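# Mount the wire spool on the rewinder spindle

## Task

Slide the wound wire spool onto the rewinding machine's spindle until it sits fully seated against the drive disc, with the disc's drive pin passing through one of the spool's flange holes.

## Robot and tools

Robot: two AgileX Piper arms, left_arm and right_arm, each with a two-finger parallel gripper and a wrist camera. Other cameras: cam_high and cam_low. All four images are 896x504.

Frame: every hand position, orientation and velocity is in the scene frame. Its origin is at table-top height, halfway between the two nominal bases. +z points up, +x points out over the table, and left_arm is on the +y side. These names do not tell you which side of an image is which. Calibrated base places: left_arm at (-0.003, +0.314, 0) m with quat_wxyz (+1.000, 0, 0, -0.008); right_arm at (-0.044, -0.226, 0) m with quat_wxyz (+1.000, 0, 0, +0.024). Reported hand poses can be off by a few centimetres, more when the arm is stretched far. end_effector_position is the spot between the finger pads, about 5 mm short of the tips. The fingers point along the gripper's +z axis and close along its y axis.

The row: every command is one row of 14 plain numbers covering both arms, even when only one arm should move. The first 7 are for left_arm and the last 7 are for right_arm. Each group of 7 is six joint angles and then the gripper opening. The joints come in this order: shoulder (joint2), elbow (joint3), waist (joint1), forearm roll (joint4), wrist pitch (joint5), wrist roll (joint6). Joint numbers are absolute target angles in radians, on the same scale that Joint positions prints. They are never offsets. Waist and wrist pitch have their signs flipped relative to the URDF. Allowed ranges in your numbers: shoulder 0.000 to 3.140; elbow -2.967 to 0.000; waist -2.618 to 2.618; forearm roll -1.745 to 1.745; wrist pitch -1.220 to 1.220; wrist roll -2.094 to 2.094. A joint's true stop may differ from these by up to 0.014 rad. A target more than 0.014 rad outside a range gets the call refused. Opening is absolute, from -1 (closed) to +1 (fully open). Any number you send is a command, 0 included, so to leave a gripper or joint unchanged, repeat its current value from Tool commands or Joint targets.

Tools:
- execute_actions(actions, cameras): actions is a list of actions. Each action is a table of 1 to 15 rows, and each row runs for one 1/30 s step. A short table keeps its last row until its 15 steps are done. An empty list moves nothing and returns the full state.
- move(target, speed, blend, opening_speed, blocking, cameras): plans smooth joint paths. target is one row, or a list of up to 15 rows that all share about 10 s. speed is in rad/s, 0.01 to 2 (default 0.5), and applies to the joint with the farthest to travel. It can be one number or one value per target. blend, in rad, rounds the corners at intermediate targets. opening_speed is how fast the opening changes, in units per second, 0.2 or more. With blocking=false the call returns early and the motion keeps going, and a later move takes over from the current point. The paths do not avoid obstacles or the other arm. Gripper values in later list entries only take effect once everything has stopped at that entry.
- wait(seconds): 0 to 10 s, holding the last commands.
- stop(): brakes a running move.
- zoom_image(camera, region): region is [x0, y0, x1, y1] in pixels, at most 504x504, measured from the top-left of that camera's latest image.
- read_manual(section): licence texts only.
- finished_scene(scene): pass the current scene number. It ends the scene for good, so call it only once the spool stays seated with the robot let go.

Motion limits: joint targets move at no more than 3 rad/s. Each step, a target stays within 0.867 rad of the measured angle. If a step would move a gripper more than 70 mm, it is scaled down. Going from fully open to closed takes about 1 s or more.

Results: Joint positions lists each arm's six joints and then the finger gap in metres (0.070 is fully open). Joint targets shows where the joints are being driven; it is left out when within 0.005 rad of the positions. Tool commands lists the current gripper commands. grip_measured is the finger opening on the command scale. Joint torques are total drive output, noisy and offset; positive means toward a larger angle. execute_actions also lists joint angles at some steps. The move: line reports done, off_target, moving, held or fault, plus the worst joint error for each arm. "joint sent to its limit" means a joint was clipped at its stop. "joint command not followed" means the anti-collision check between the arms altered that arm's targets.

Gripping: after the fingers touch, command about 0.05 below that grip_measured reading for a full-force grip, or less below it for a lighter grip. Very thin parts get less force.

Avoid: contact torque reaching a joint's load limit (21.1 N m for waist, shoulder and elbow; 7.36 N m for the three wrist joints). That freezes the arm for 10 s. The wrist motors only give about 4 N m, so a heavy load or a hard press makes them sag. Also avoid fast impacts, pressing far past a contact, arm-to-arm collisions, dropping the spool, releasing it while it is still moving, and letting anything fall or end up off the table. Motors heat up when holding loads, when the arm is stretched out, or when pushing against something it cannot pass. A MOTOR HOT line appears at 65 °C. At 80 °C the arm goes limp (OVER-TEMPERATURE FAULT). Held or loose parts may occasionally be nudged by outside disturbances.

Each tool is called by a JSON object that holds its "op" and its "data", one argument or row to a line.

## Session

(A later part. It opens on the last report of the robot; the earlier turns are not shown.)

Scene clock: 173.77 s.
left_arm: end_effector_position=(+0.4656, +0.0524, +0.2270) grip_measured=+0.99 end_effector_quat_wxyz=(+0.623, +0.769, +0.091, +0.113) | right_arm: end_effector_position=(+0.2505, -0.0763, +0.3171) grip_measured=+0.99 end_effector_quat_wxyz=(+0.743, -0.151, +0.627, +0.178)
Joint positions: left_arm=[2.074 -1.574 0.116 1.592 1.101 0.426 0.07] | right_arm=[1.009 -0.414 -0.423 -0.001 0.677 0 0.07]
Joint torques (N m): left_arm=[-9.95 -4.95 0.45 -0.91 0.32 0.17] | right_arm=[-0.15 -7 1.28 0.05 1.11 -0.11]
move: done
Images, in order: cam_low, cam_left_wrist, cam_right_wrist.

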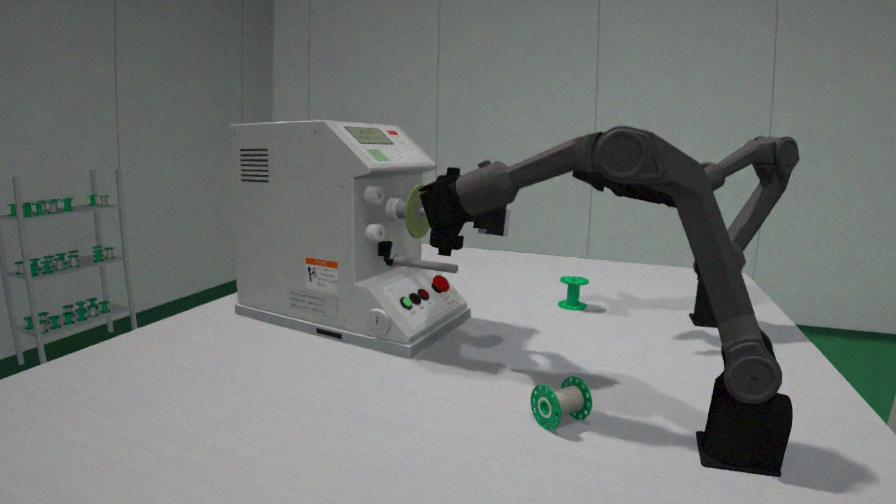

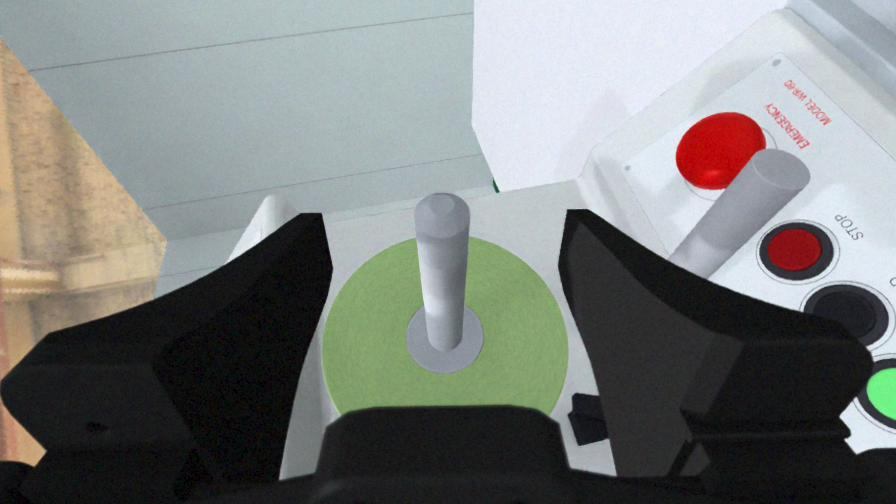

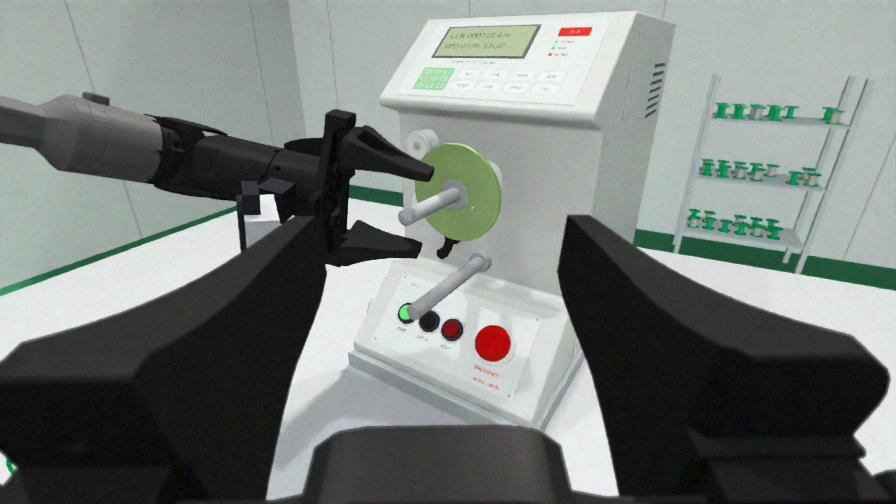

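{"op": "move", "data": {
  "target": [
    [1.717, -1.029, 0.134, 1.485, 1.09, 0.639, 1.0, 1.009, -0.414, -0.423, 0, 0.677, 0, 1.0],
    [1.011, -0.873, 0.04, 0, -0.996, 0, 1.0, 1.009, -0.414, -0.423, 0, 0.677, 0, 1.0],
    [1.542, -0.778, -0.499, -0.484, -1.189, -0.05, 1.0, 1.009, -0.414, -0.423, 0, 0.677, 0, 1.0]
  ],
  "blend": [0.2, 0.1, 0],
  "speed": [0.8, 1.0, 0.6]
}}

{"op": "zoom_image", "data": {
  "camera": "cam_left_wrist",
  "region": [300, 170, 600, 410]
}}

Scene clock: 193.37 s.
left_arm: end_effector_position=(+0.2094, +0.3173, +0.0724) grip_measured=+0.99 end_effector_quat_wxyz=(-0.096, -0.371, +0.894, -0.233) | right_arm: end_effector_position=(+0.2505, -0.0763, +0.3171) grip_measured=+0.99 end_effector_quat_wxyz=(+0.743, -0.151, +0.627, +0.178)
Joint positions: left_arm=[1.544 -0.777 -0.5 -0.484 -1.189 -0.05 0.07] | right_arm=[1.009 -0.414 -0.423 -0.001 0.677 0 0.07]
Joint torques (N m): left_arm=[-5.11 -4.93 1.13 -0.28 -0.11 0.03] | right_arm=[-0.19 -6.92 1.26 0.02 1.22 -0.06]
move: done

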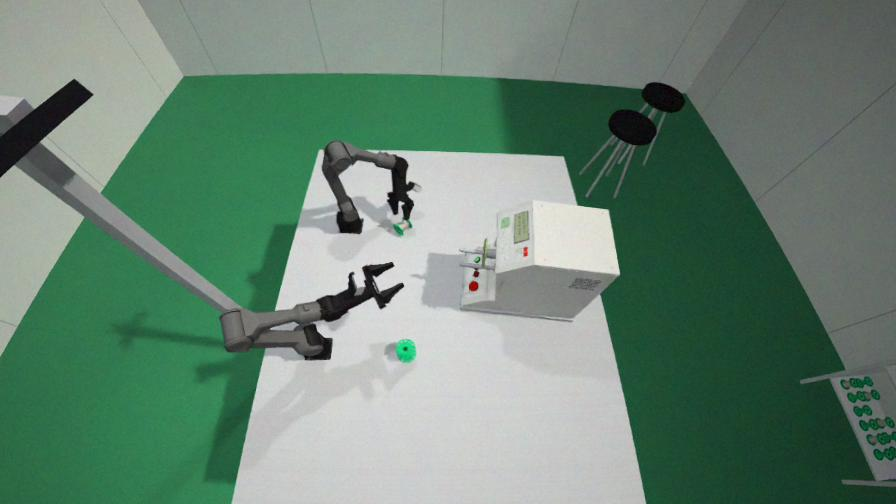

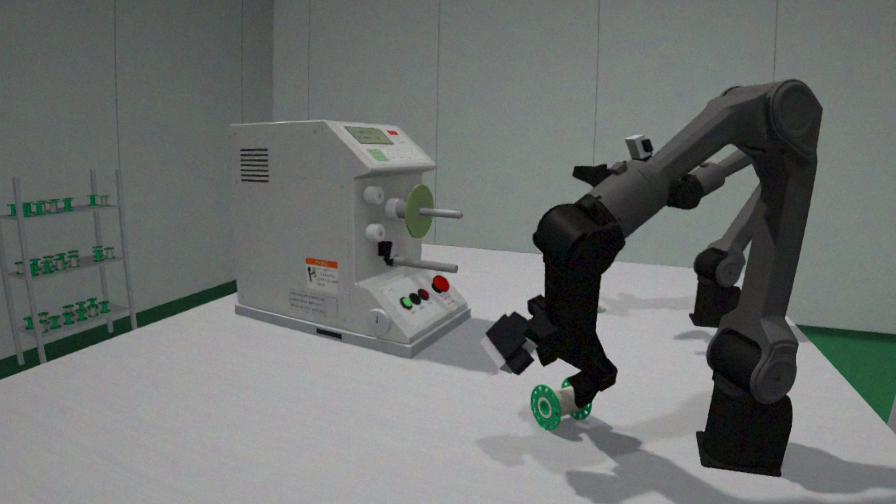

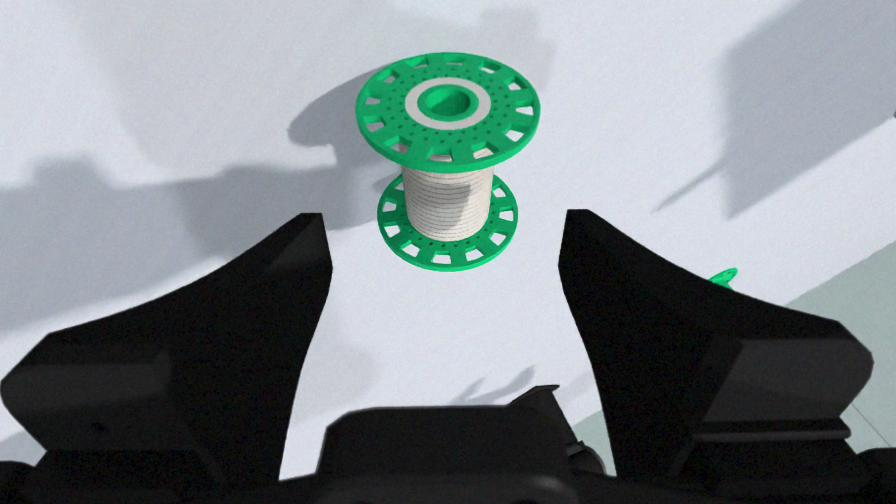

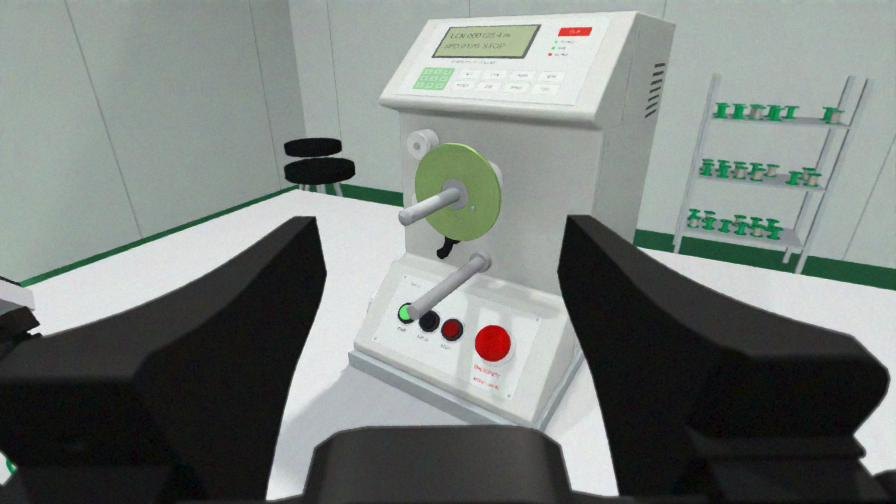

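Scaled by 1.680 from the camera's 896x504 image, which has a finer 1280x720 frame.

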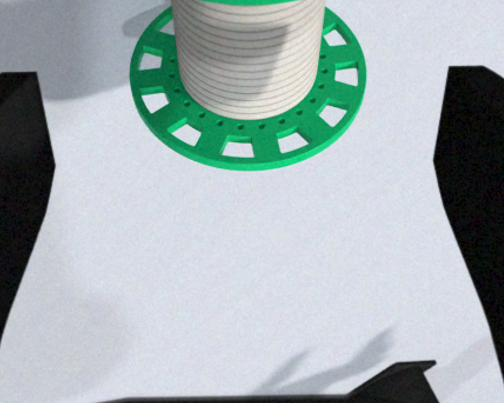

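{"op": "zoom_image", "data": {
  "camera": "cam_left_wrist",
  "region": [345, 40, 555, 180]
}}

{"op": "zoom_image", "data": {
  "camera": "cam_left_wrist",
  "region": [345, 150, 555, 290]
}}

Scaled by 2.400 from the camera's 896x504 image, which has a finer 1280x720 frame.

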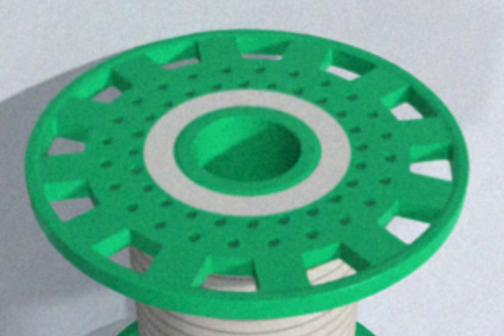

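Scaled by 2.400 from the camera's 896x504 image, which has a finer 1280x720 frame.

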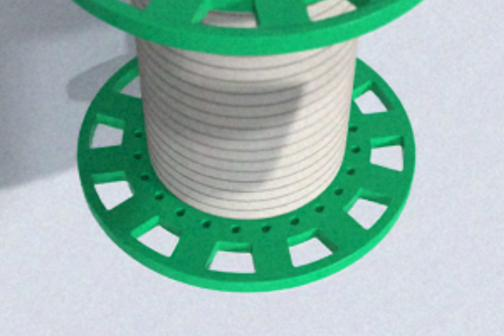

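{"op": "move", "data": {
  "target": [1.635, -0.652, -0.405, -0.576, -0.977, 0.003, 1.0, 1.009, -0.414, -0.423, 0, 0.677, 0, 1.0],
  "speed": 0.25
}}

{"op": "zoom_image", "data": {
  "camera": "cam_left_wrist",
  "region": [300, 150, 600, 400]
}}

{"op": "zoom_image", "data": {
  "camera": "cam_low",
  "region": [480, 300, 660, 450]
}}

Scene clock: 202.43 s.
left_arm: end_effector_position=(+0.2082, +0.2921, +0.0268) grip_measured=+0.99 end_effector_quat_wxyz=(-0.101, -0.371, +0.893, -0.233) | right_arm: end_effector_position=(+0.2505, -0.0763, +0.3171) grip_measured=+0.99 end_effector_quat_wxyz=(+0.743, -0.151, +0.627, +0.178)
Joint positions: left_arm=[1.636 -0.651 -0.405 -0.577 -0.976 0.003 0.07] | right_arm=[1.009 -0.414 -0.423 -0.001 0.677 0 0.07]
Joint torques (N m): left_arm=[-4.45 -4.67 0.42 -0.22 -0.23 0.09] | right_arm=[-0.16 -6.91 1.28 0 1.27 -0.03]
move: done

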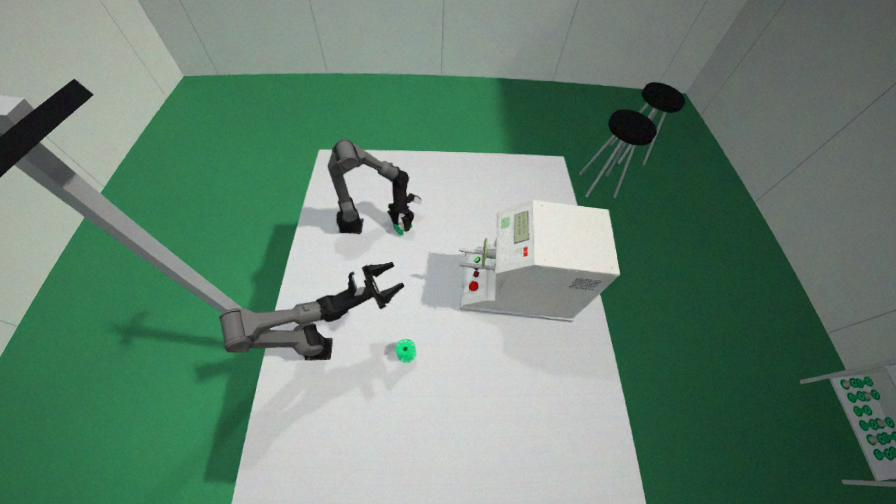

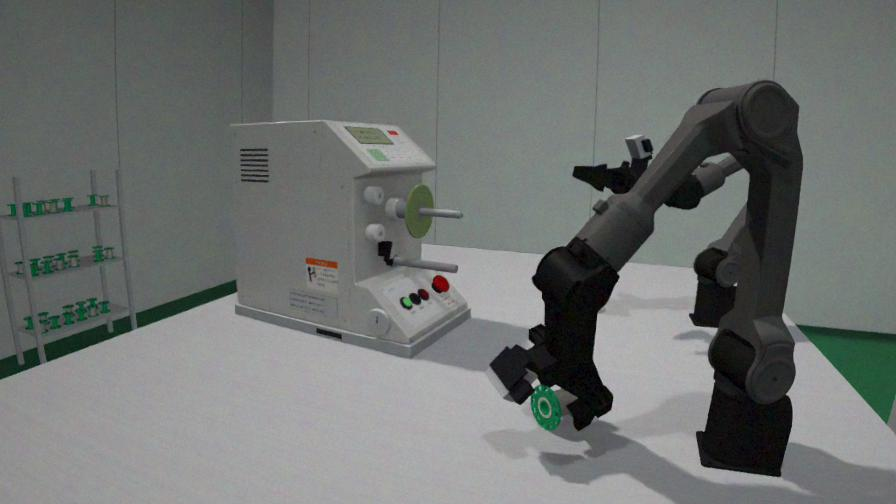

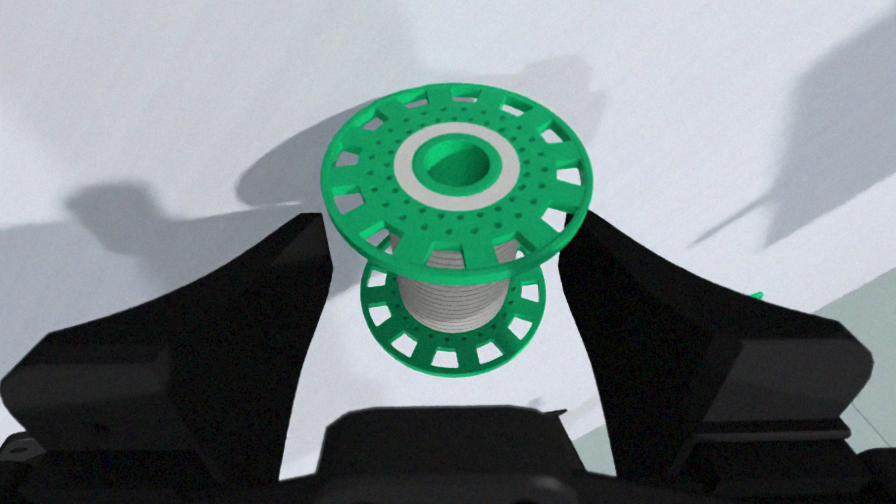

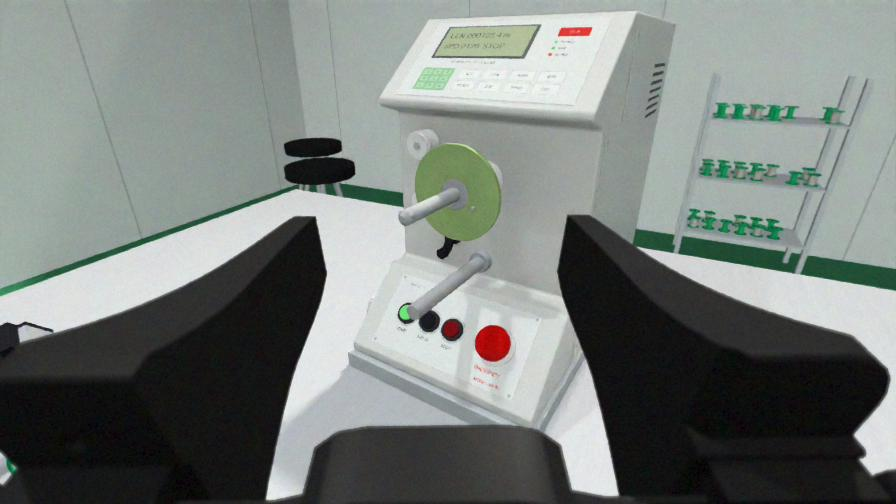

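Scaled by 1.680 from the camera's 896x504 image, which has a finer 1280x720 frame.

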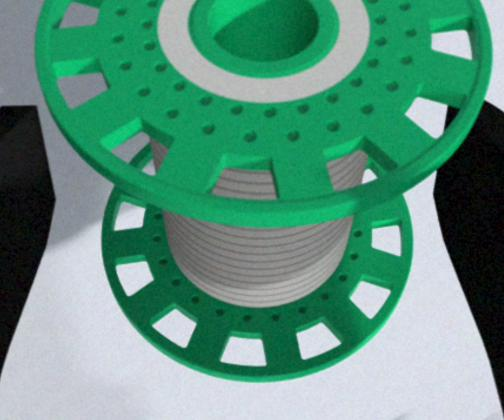

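Scaled by 2.800 from the camera's 896x504 image, which has a finer 1280x720 frame.

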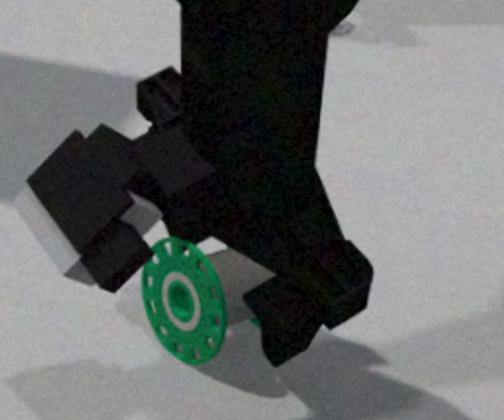

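{"op": "move", "data": {
  "target": [1.639, -0.662, -0.399, -0.577, -0.979, -0.005, 1.0, 1.009, -0.414, -0.423, 0, 0.677, 0, 1.0],
  "speed": 0.2,
  "cameras": ["cam_left_wrist"]
}}

{"op": "zoom_image", "data": {
  "camera": "cam_left_wrist",
  "region": [300, 70, 600, 390]
}}

Scene clock: 207.10 s.
left_arm: end_effector_position=(+0.2112, +0.2921, +0.0280) grip_measured=+0.99 end_effector_quat_wxyz=(-0.100, -0.371, +0.893, -0.233) | right_arm: end_effector_position=(+0.2505, -0.0763, +0.3171) grip_measured=+0.99 end_effector_quat_wxyz=(+0.743, -0.151, +0.627, +0.178)
Joint positions: left_arm=[1.638 -0.661 -0.399 -0.577 -0.978 -0.005 0.07] | right_arm=[1.009 -0.414 -0.423 -0.001 0.677 0 0.07]
Joint torques (N m): left_arm=[-3.52 -5.14 1.08 -0.37 -0.23 -0.08] | right_arm=[-0.17 -6.89 1.29 -0.01 1.28 -0.03]
move: done
Images, in order: cam_left_wrist.

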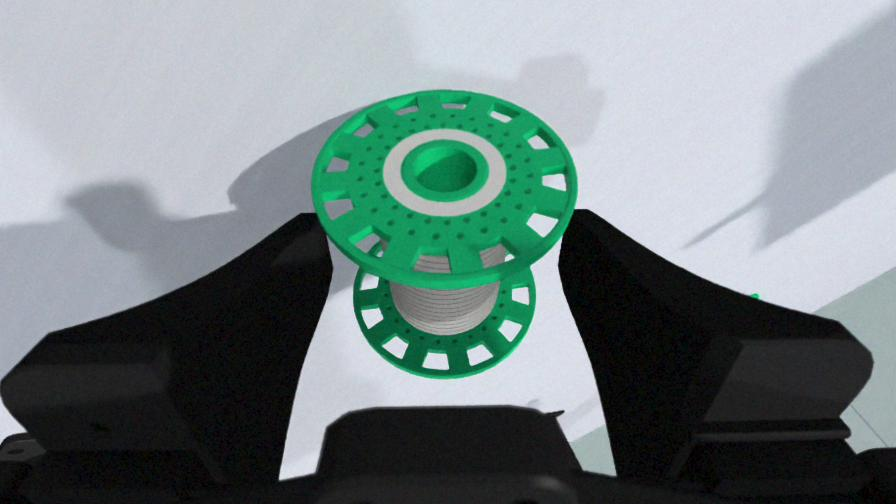

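Scaled by 1.575 from the camera's 896x504 image, which has a finer 1280x720 frame.

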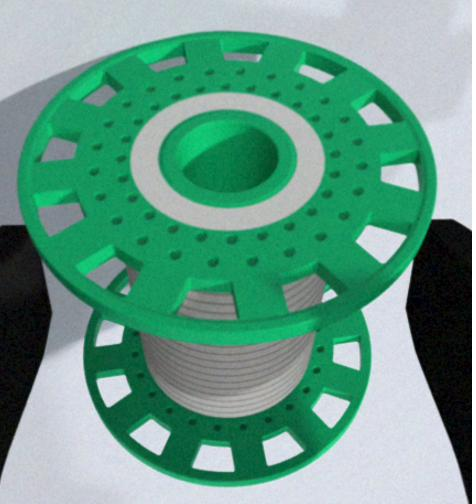

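{"op": "zoom_image", "data": {
  "camera": "cam_left_wrist",
  "region": [300, 80, 590, 290]
}}

Scaled by 1.738 from the camera's 896x504 image, which has a finer 1280x720 frame.

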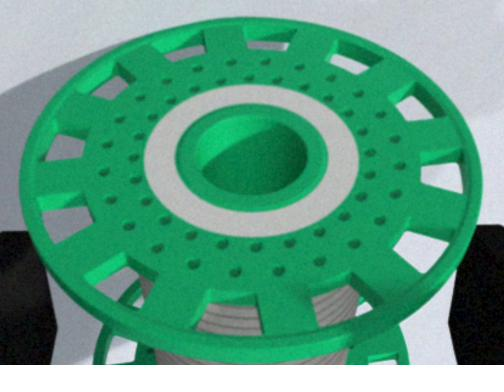

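{"op": "move", "data": {
  "target": [1.639, -0.662, -0.399, -0.577, -0.979, -0.005, -0.15, 1.009, -0.414, -0.423, 0, 0.677, 0, 1.0],
  "opening_speed": 0.6,
  "cameras": ["cam_low", "cam_left_wrist"]
}}

{"op": "zoom_image", "data": {
  "camera": "cam_left_wrist",
  "region": [300, 80, 590, 390]
}}

Scene clock: 218.40 s.
left_arm: end_effector_position=(+0.2111, +0.2921, +0.0278) grip_measured=+0.00 end_effector_quat_wxyz=(-0.100, -0.371, +0.893, -0.233) | right_arm: end_effector_position=(+0.2505, -0.0763, +0.3171) grip_measured=+0.99 end_effector_quat_wxyz=(+0.743, -0.151, +0.627, +0.178)
Joint positions: left_arm=[1.639 -0.661 -0.399 -0.577 -0.978 -0.005 0.035] | right_arm=[1.009 -0.414 -0.423 -0.001 0.677 0 0.07]
Joint torques (N m): left_arm=[-3.64 -4.61 1.06 -0.33 -0.18 0.07] | right_arm=[-0.21 -6.86 1.3 -0.03 1.27 -0.04]
move: done
Images, in order: cam_low, cam_left_wrist.

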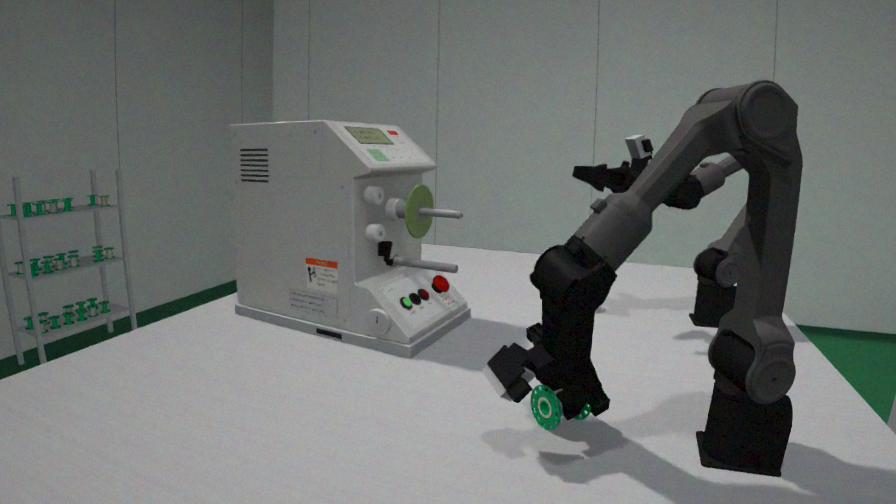

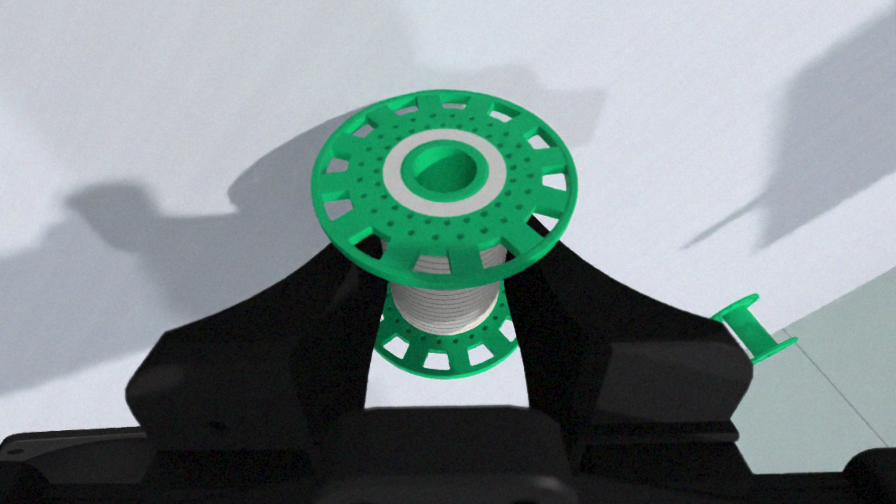

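Scaled by 1.626 from the camera's 896x504 image, which has a finer 1280x720 frame.

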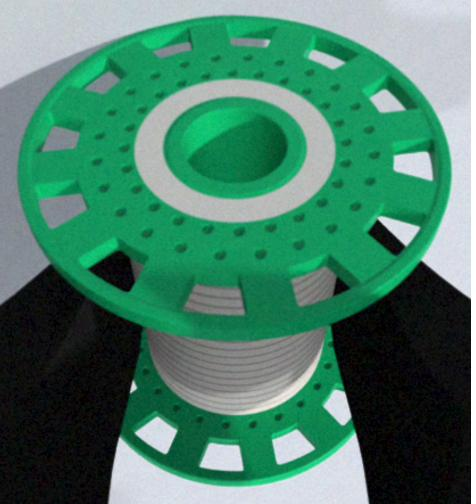

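{"op": "move", "data": {
  "target": [
    [1.45, -0.70, -0.30, -0.42, -0.99, 0, -0.15, 1.009, -0.414, -0.423, 0, 0.677, 0, 1.0],
    [1.011, -0.873, 0.04, 0, -0.996, 0, -0.15, 1.009, -0.414, -0.423, 0, 0.677, 0, 1.0],
    [1.529, -0.869, 0.169, 1.55, 1.015, 0.604, -0.15, 1.009, -0.414, -0.423, 0, 0.677, 0, 1.0],
    [1.8705, -1.314, 0.139, 1.627, 1.043, 0.484, -0.15, 1.009, -0.414, -0.423, 0, 0.677, 0, 1.0]
  ],
  "blend": [0.05, 0.15, 0.05, 0],
  "speed": [0.3, 0.8, 0.8, 0.4]
}}

{"op": "zoom_image", "data": {
  "camera": "cam_right_wrist",
  "region": [300, 120, 560, 320]
}}

{"op": "zoom_image", "data": {
  "camera": "cam_left_wrist",
  "region": [300, 80, 600, 410]
}}

Scene clock: 237.73 s.
left_arm: end_effector_position=(+0.4114, +0.0557, +0.2273) grip_measured=+0.00 end_effector_quat_wxyz=(+0.592, +0.793, +0.084, +0.120) | right_arm: end_effector_position=(+0.2505, -0.0763, +0.3171) grip_measured=+0.99 end_effector_quat_wxyz=(+0.743, -0.151, +0.627, +0.178)
Joint positions: left_arm=[1.872 -1.316 0.139 1.627 1.043 0.484 0.035] | right_arm=[1.009 -0.414 -0.423 -0.001 0.677 0 0.07]
Joint torques (N m): left_arm=[-10.04 -5.92 0.23 -1.16 0.44 0.01] | right_arm=[-0.19 -6.83 1.33 -0.04 1.23 -0.06]
move: done

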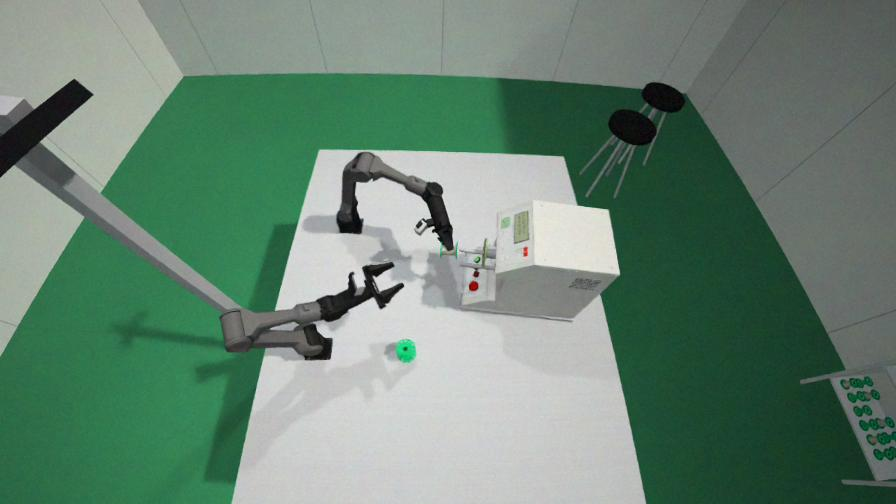

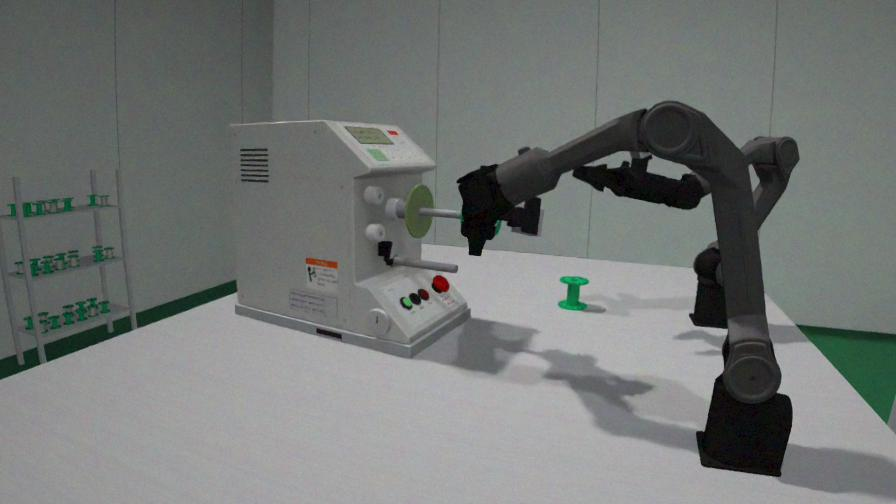

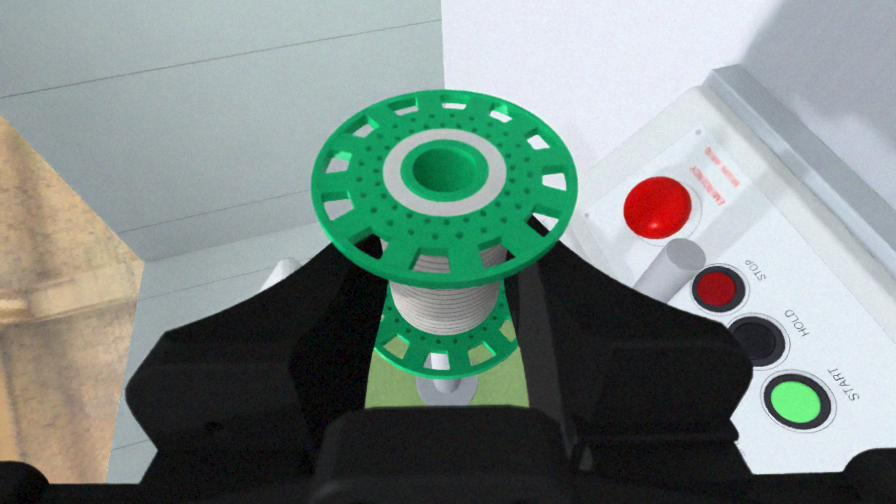

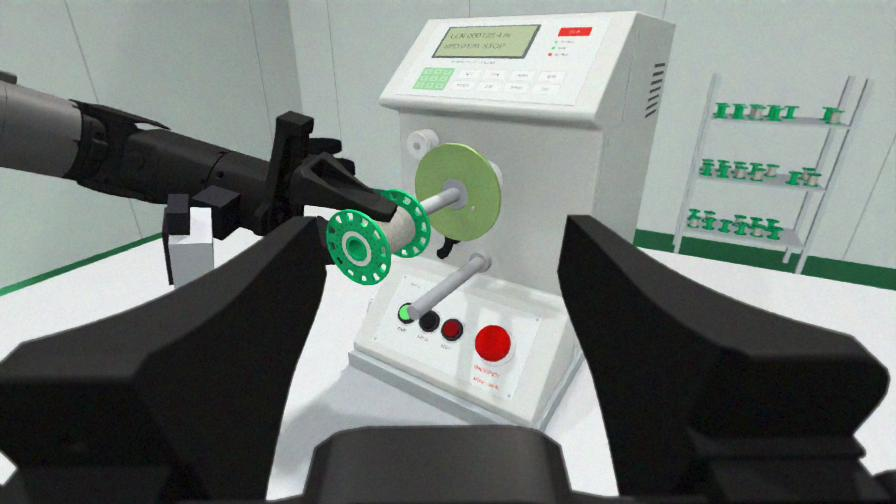

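Scaled by 1.938 from the camera's 896x504 image, which has a finer 1280x720 frame.

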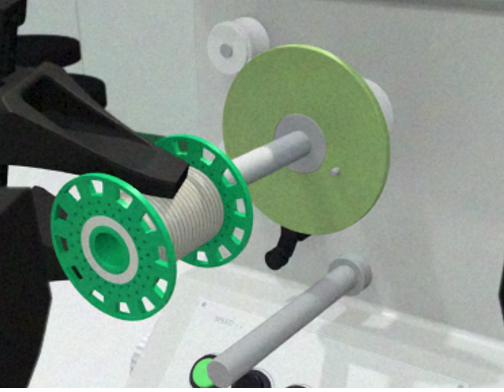

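Scaled by 1.527 from the camera's 896x504 image, which has a finer 1280x720 frame.

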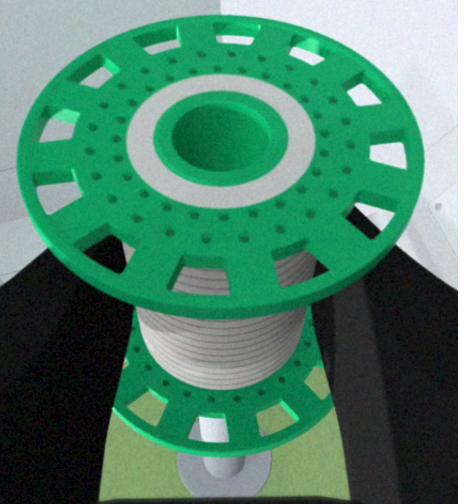

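{"op": "zoom_image", "data": {
  "camera": "cam_right_wrist",
  "region": [320, 170, 480, 290]
}}

{"op": "zoom_image", "data": {
  "camera": "cam_low",
  "region": [390, 170, 550, 270]
}}

{"op": "zoom_image", "data": {
  "camera": "cam_high",
  "region": [420, 220, 510, 280]
}}

Scaled by 3.150 from the camera's 896x504 image, which has a finer 1280x720 frame.

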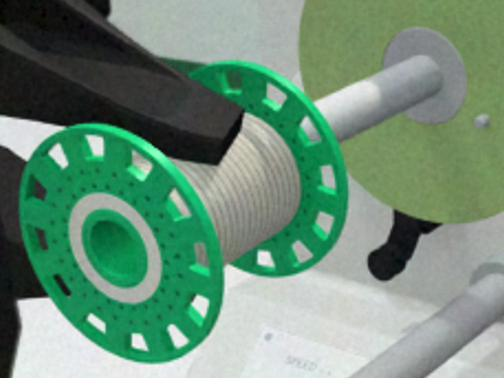

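Scaled by 3.150 from the camera's 896x504 image, which has a finer 1280x720 frame.

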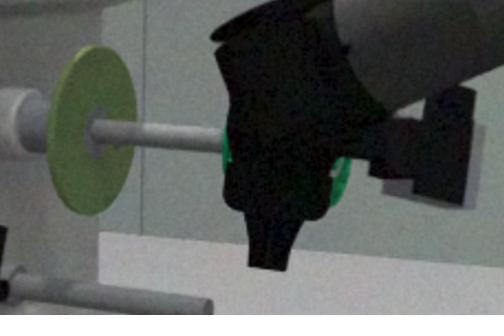

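Scaled by 5.600 from the camera's 896x504 image, which has a finer 1280x720 frame.

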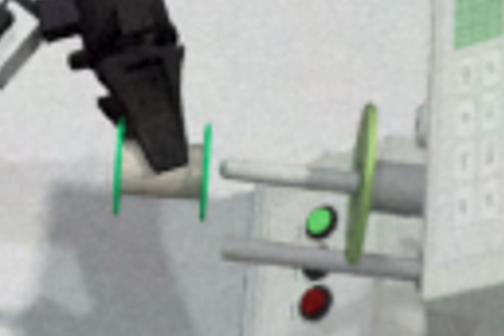

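{"op": "zoom_image", "data": {
  "camera": "cam_left_wrist",
  "region": [360, 290, 530, 412]
}}

{"op": "zoom_image", "data": {
  "camera": "cam_high",
  "region": [435, 230, 495, 270]
}}

Scaled by 2.965 from the camera's 896x504 image, which has a finer 1280x720 frame.

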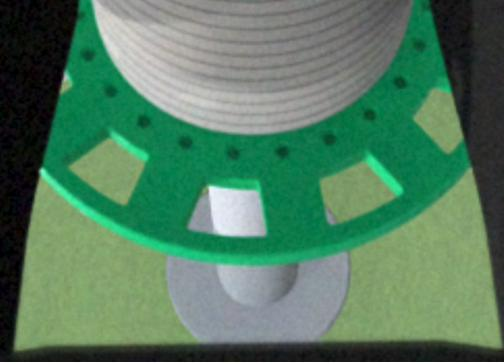

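Scaled by 8.400 from the camera's 896x504 image, which has a finer 1280x720 frame.

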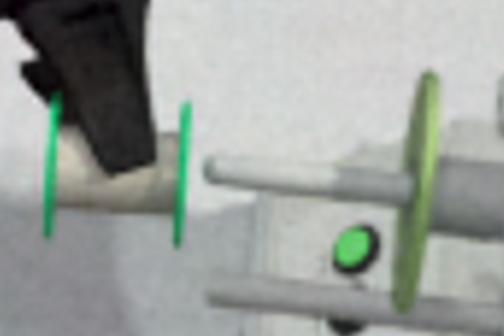

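{"op": "move", "data": {
  "target": [1.8705, -1.314, 0.139, 1.627, 1.043, 0.484, -0.15, 1.499, -1.649, -0.47, 0, -0.674, 0, 1.0],
  "speed": 0.9
}}

{"op": "zoom_image", "data": {
  "camera": "cam_right_wrist",
  "region": [300, 100, 650, 400]
}}

Scene clock: 270.60 s.
left_arm: end_effector_position=(+0.4109, +0.0558, +0.2275) grip_measured=+0.00 end_effector_quat_wxyz=(+0.592, +0.793, +0.084, +0.120) | right_arm: end_effector_position=(+0.3537, +0.0003, +0.3943) grip_measured=+0.99 end_effector_quat_wxyz=(+0.520, -0.216, +0.815, +0.137)
Joint positions: left_arm=[1.871 -1.314 0.139 1.627 1.043 0.484 0.035] | right_arm=[1.499 -1.65 -0.47 -0.001 -0.674 0 0.07]
Joint torques (N m): left_arm=[-9.94 -6.63 1.08 -1.18 0.34 0.11] | right_arm=[-3.33 -4.98 0.12 -0.04 1.24 -0.07]
move: done

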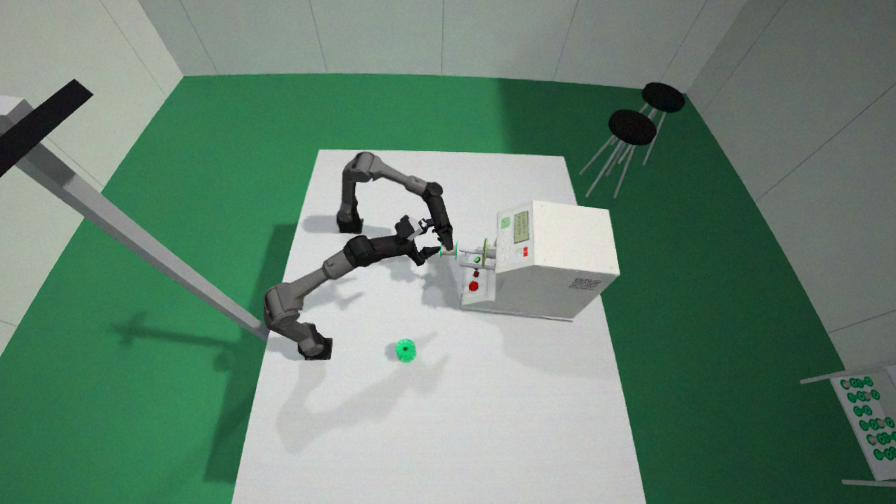

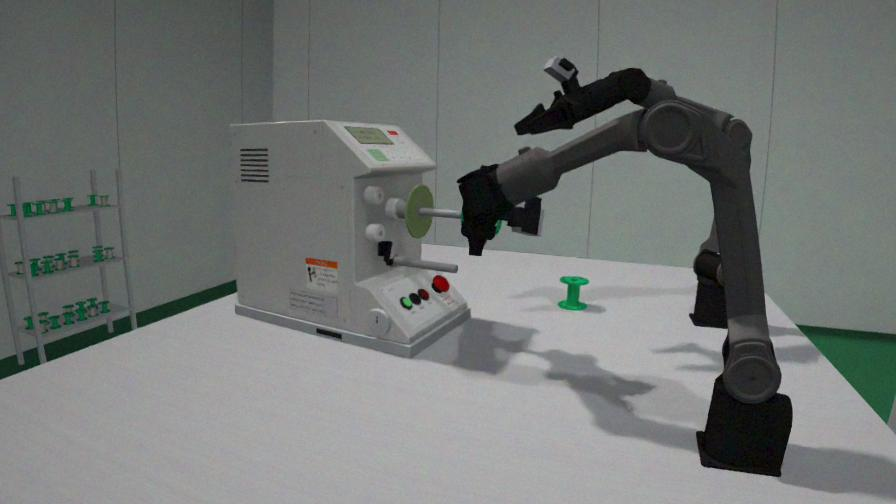

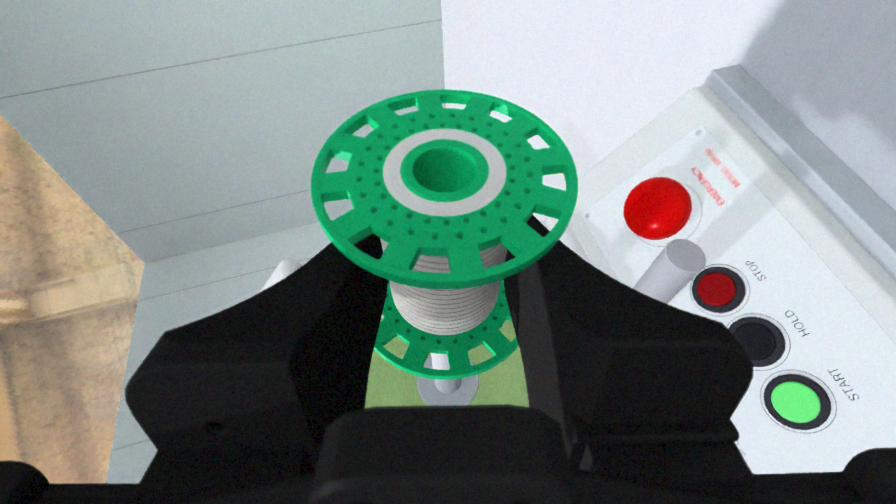

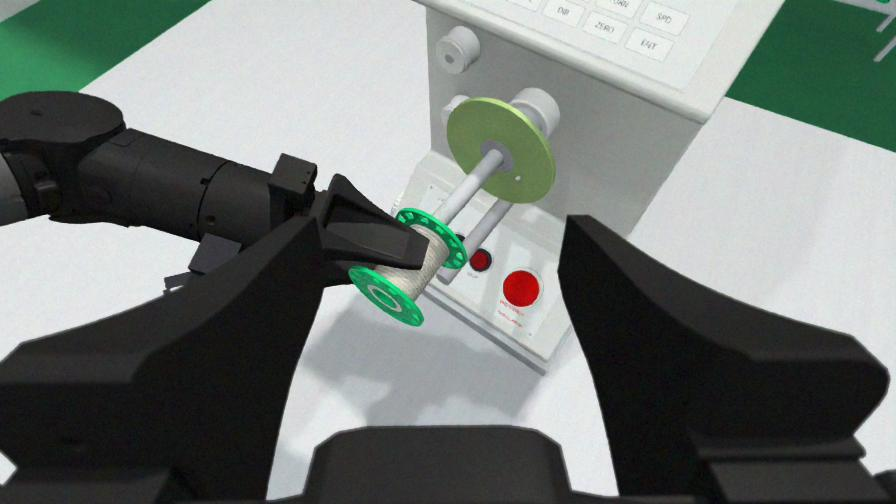

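Scaled by 1.440 from the camera's 896x504 image, which has a finer 1280x720 frame.

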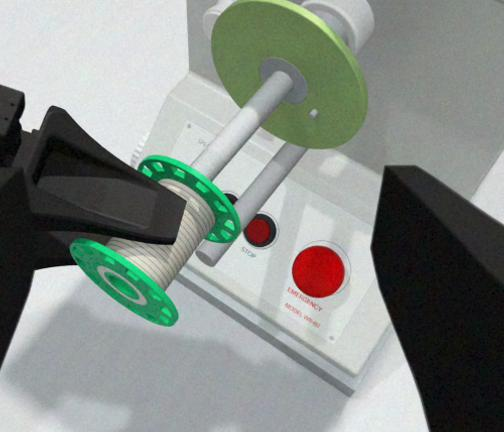

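{"op": "zoom_image", "data": {
  "camera": "cam_right_wrist",
  "region": [340, 150, 540, 340]
}}

{"op": "zoom_image", "data": {
  "camera": "cam_right_wrist",
  "region": [390, 130, 520, 260]
}}

Scaled by 2.520 from the camera's 896x504 image, which has a finer 1280x720 frame.

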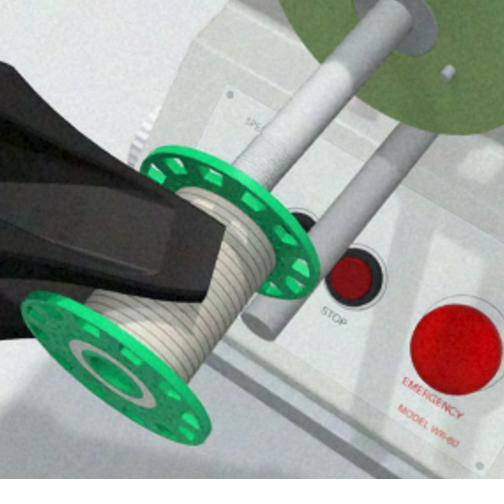

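Scaled by 3.877 from the camera's 896x504 image, which has a finer 1280x720 frame.

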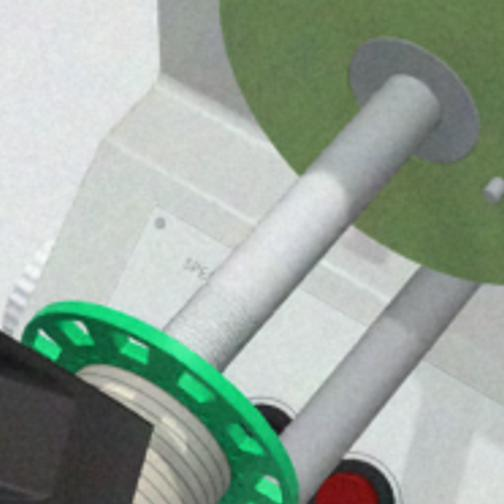

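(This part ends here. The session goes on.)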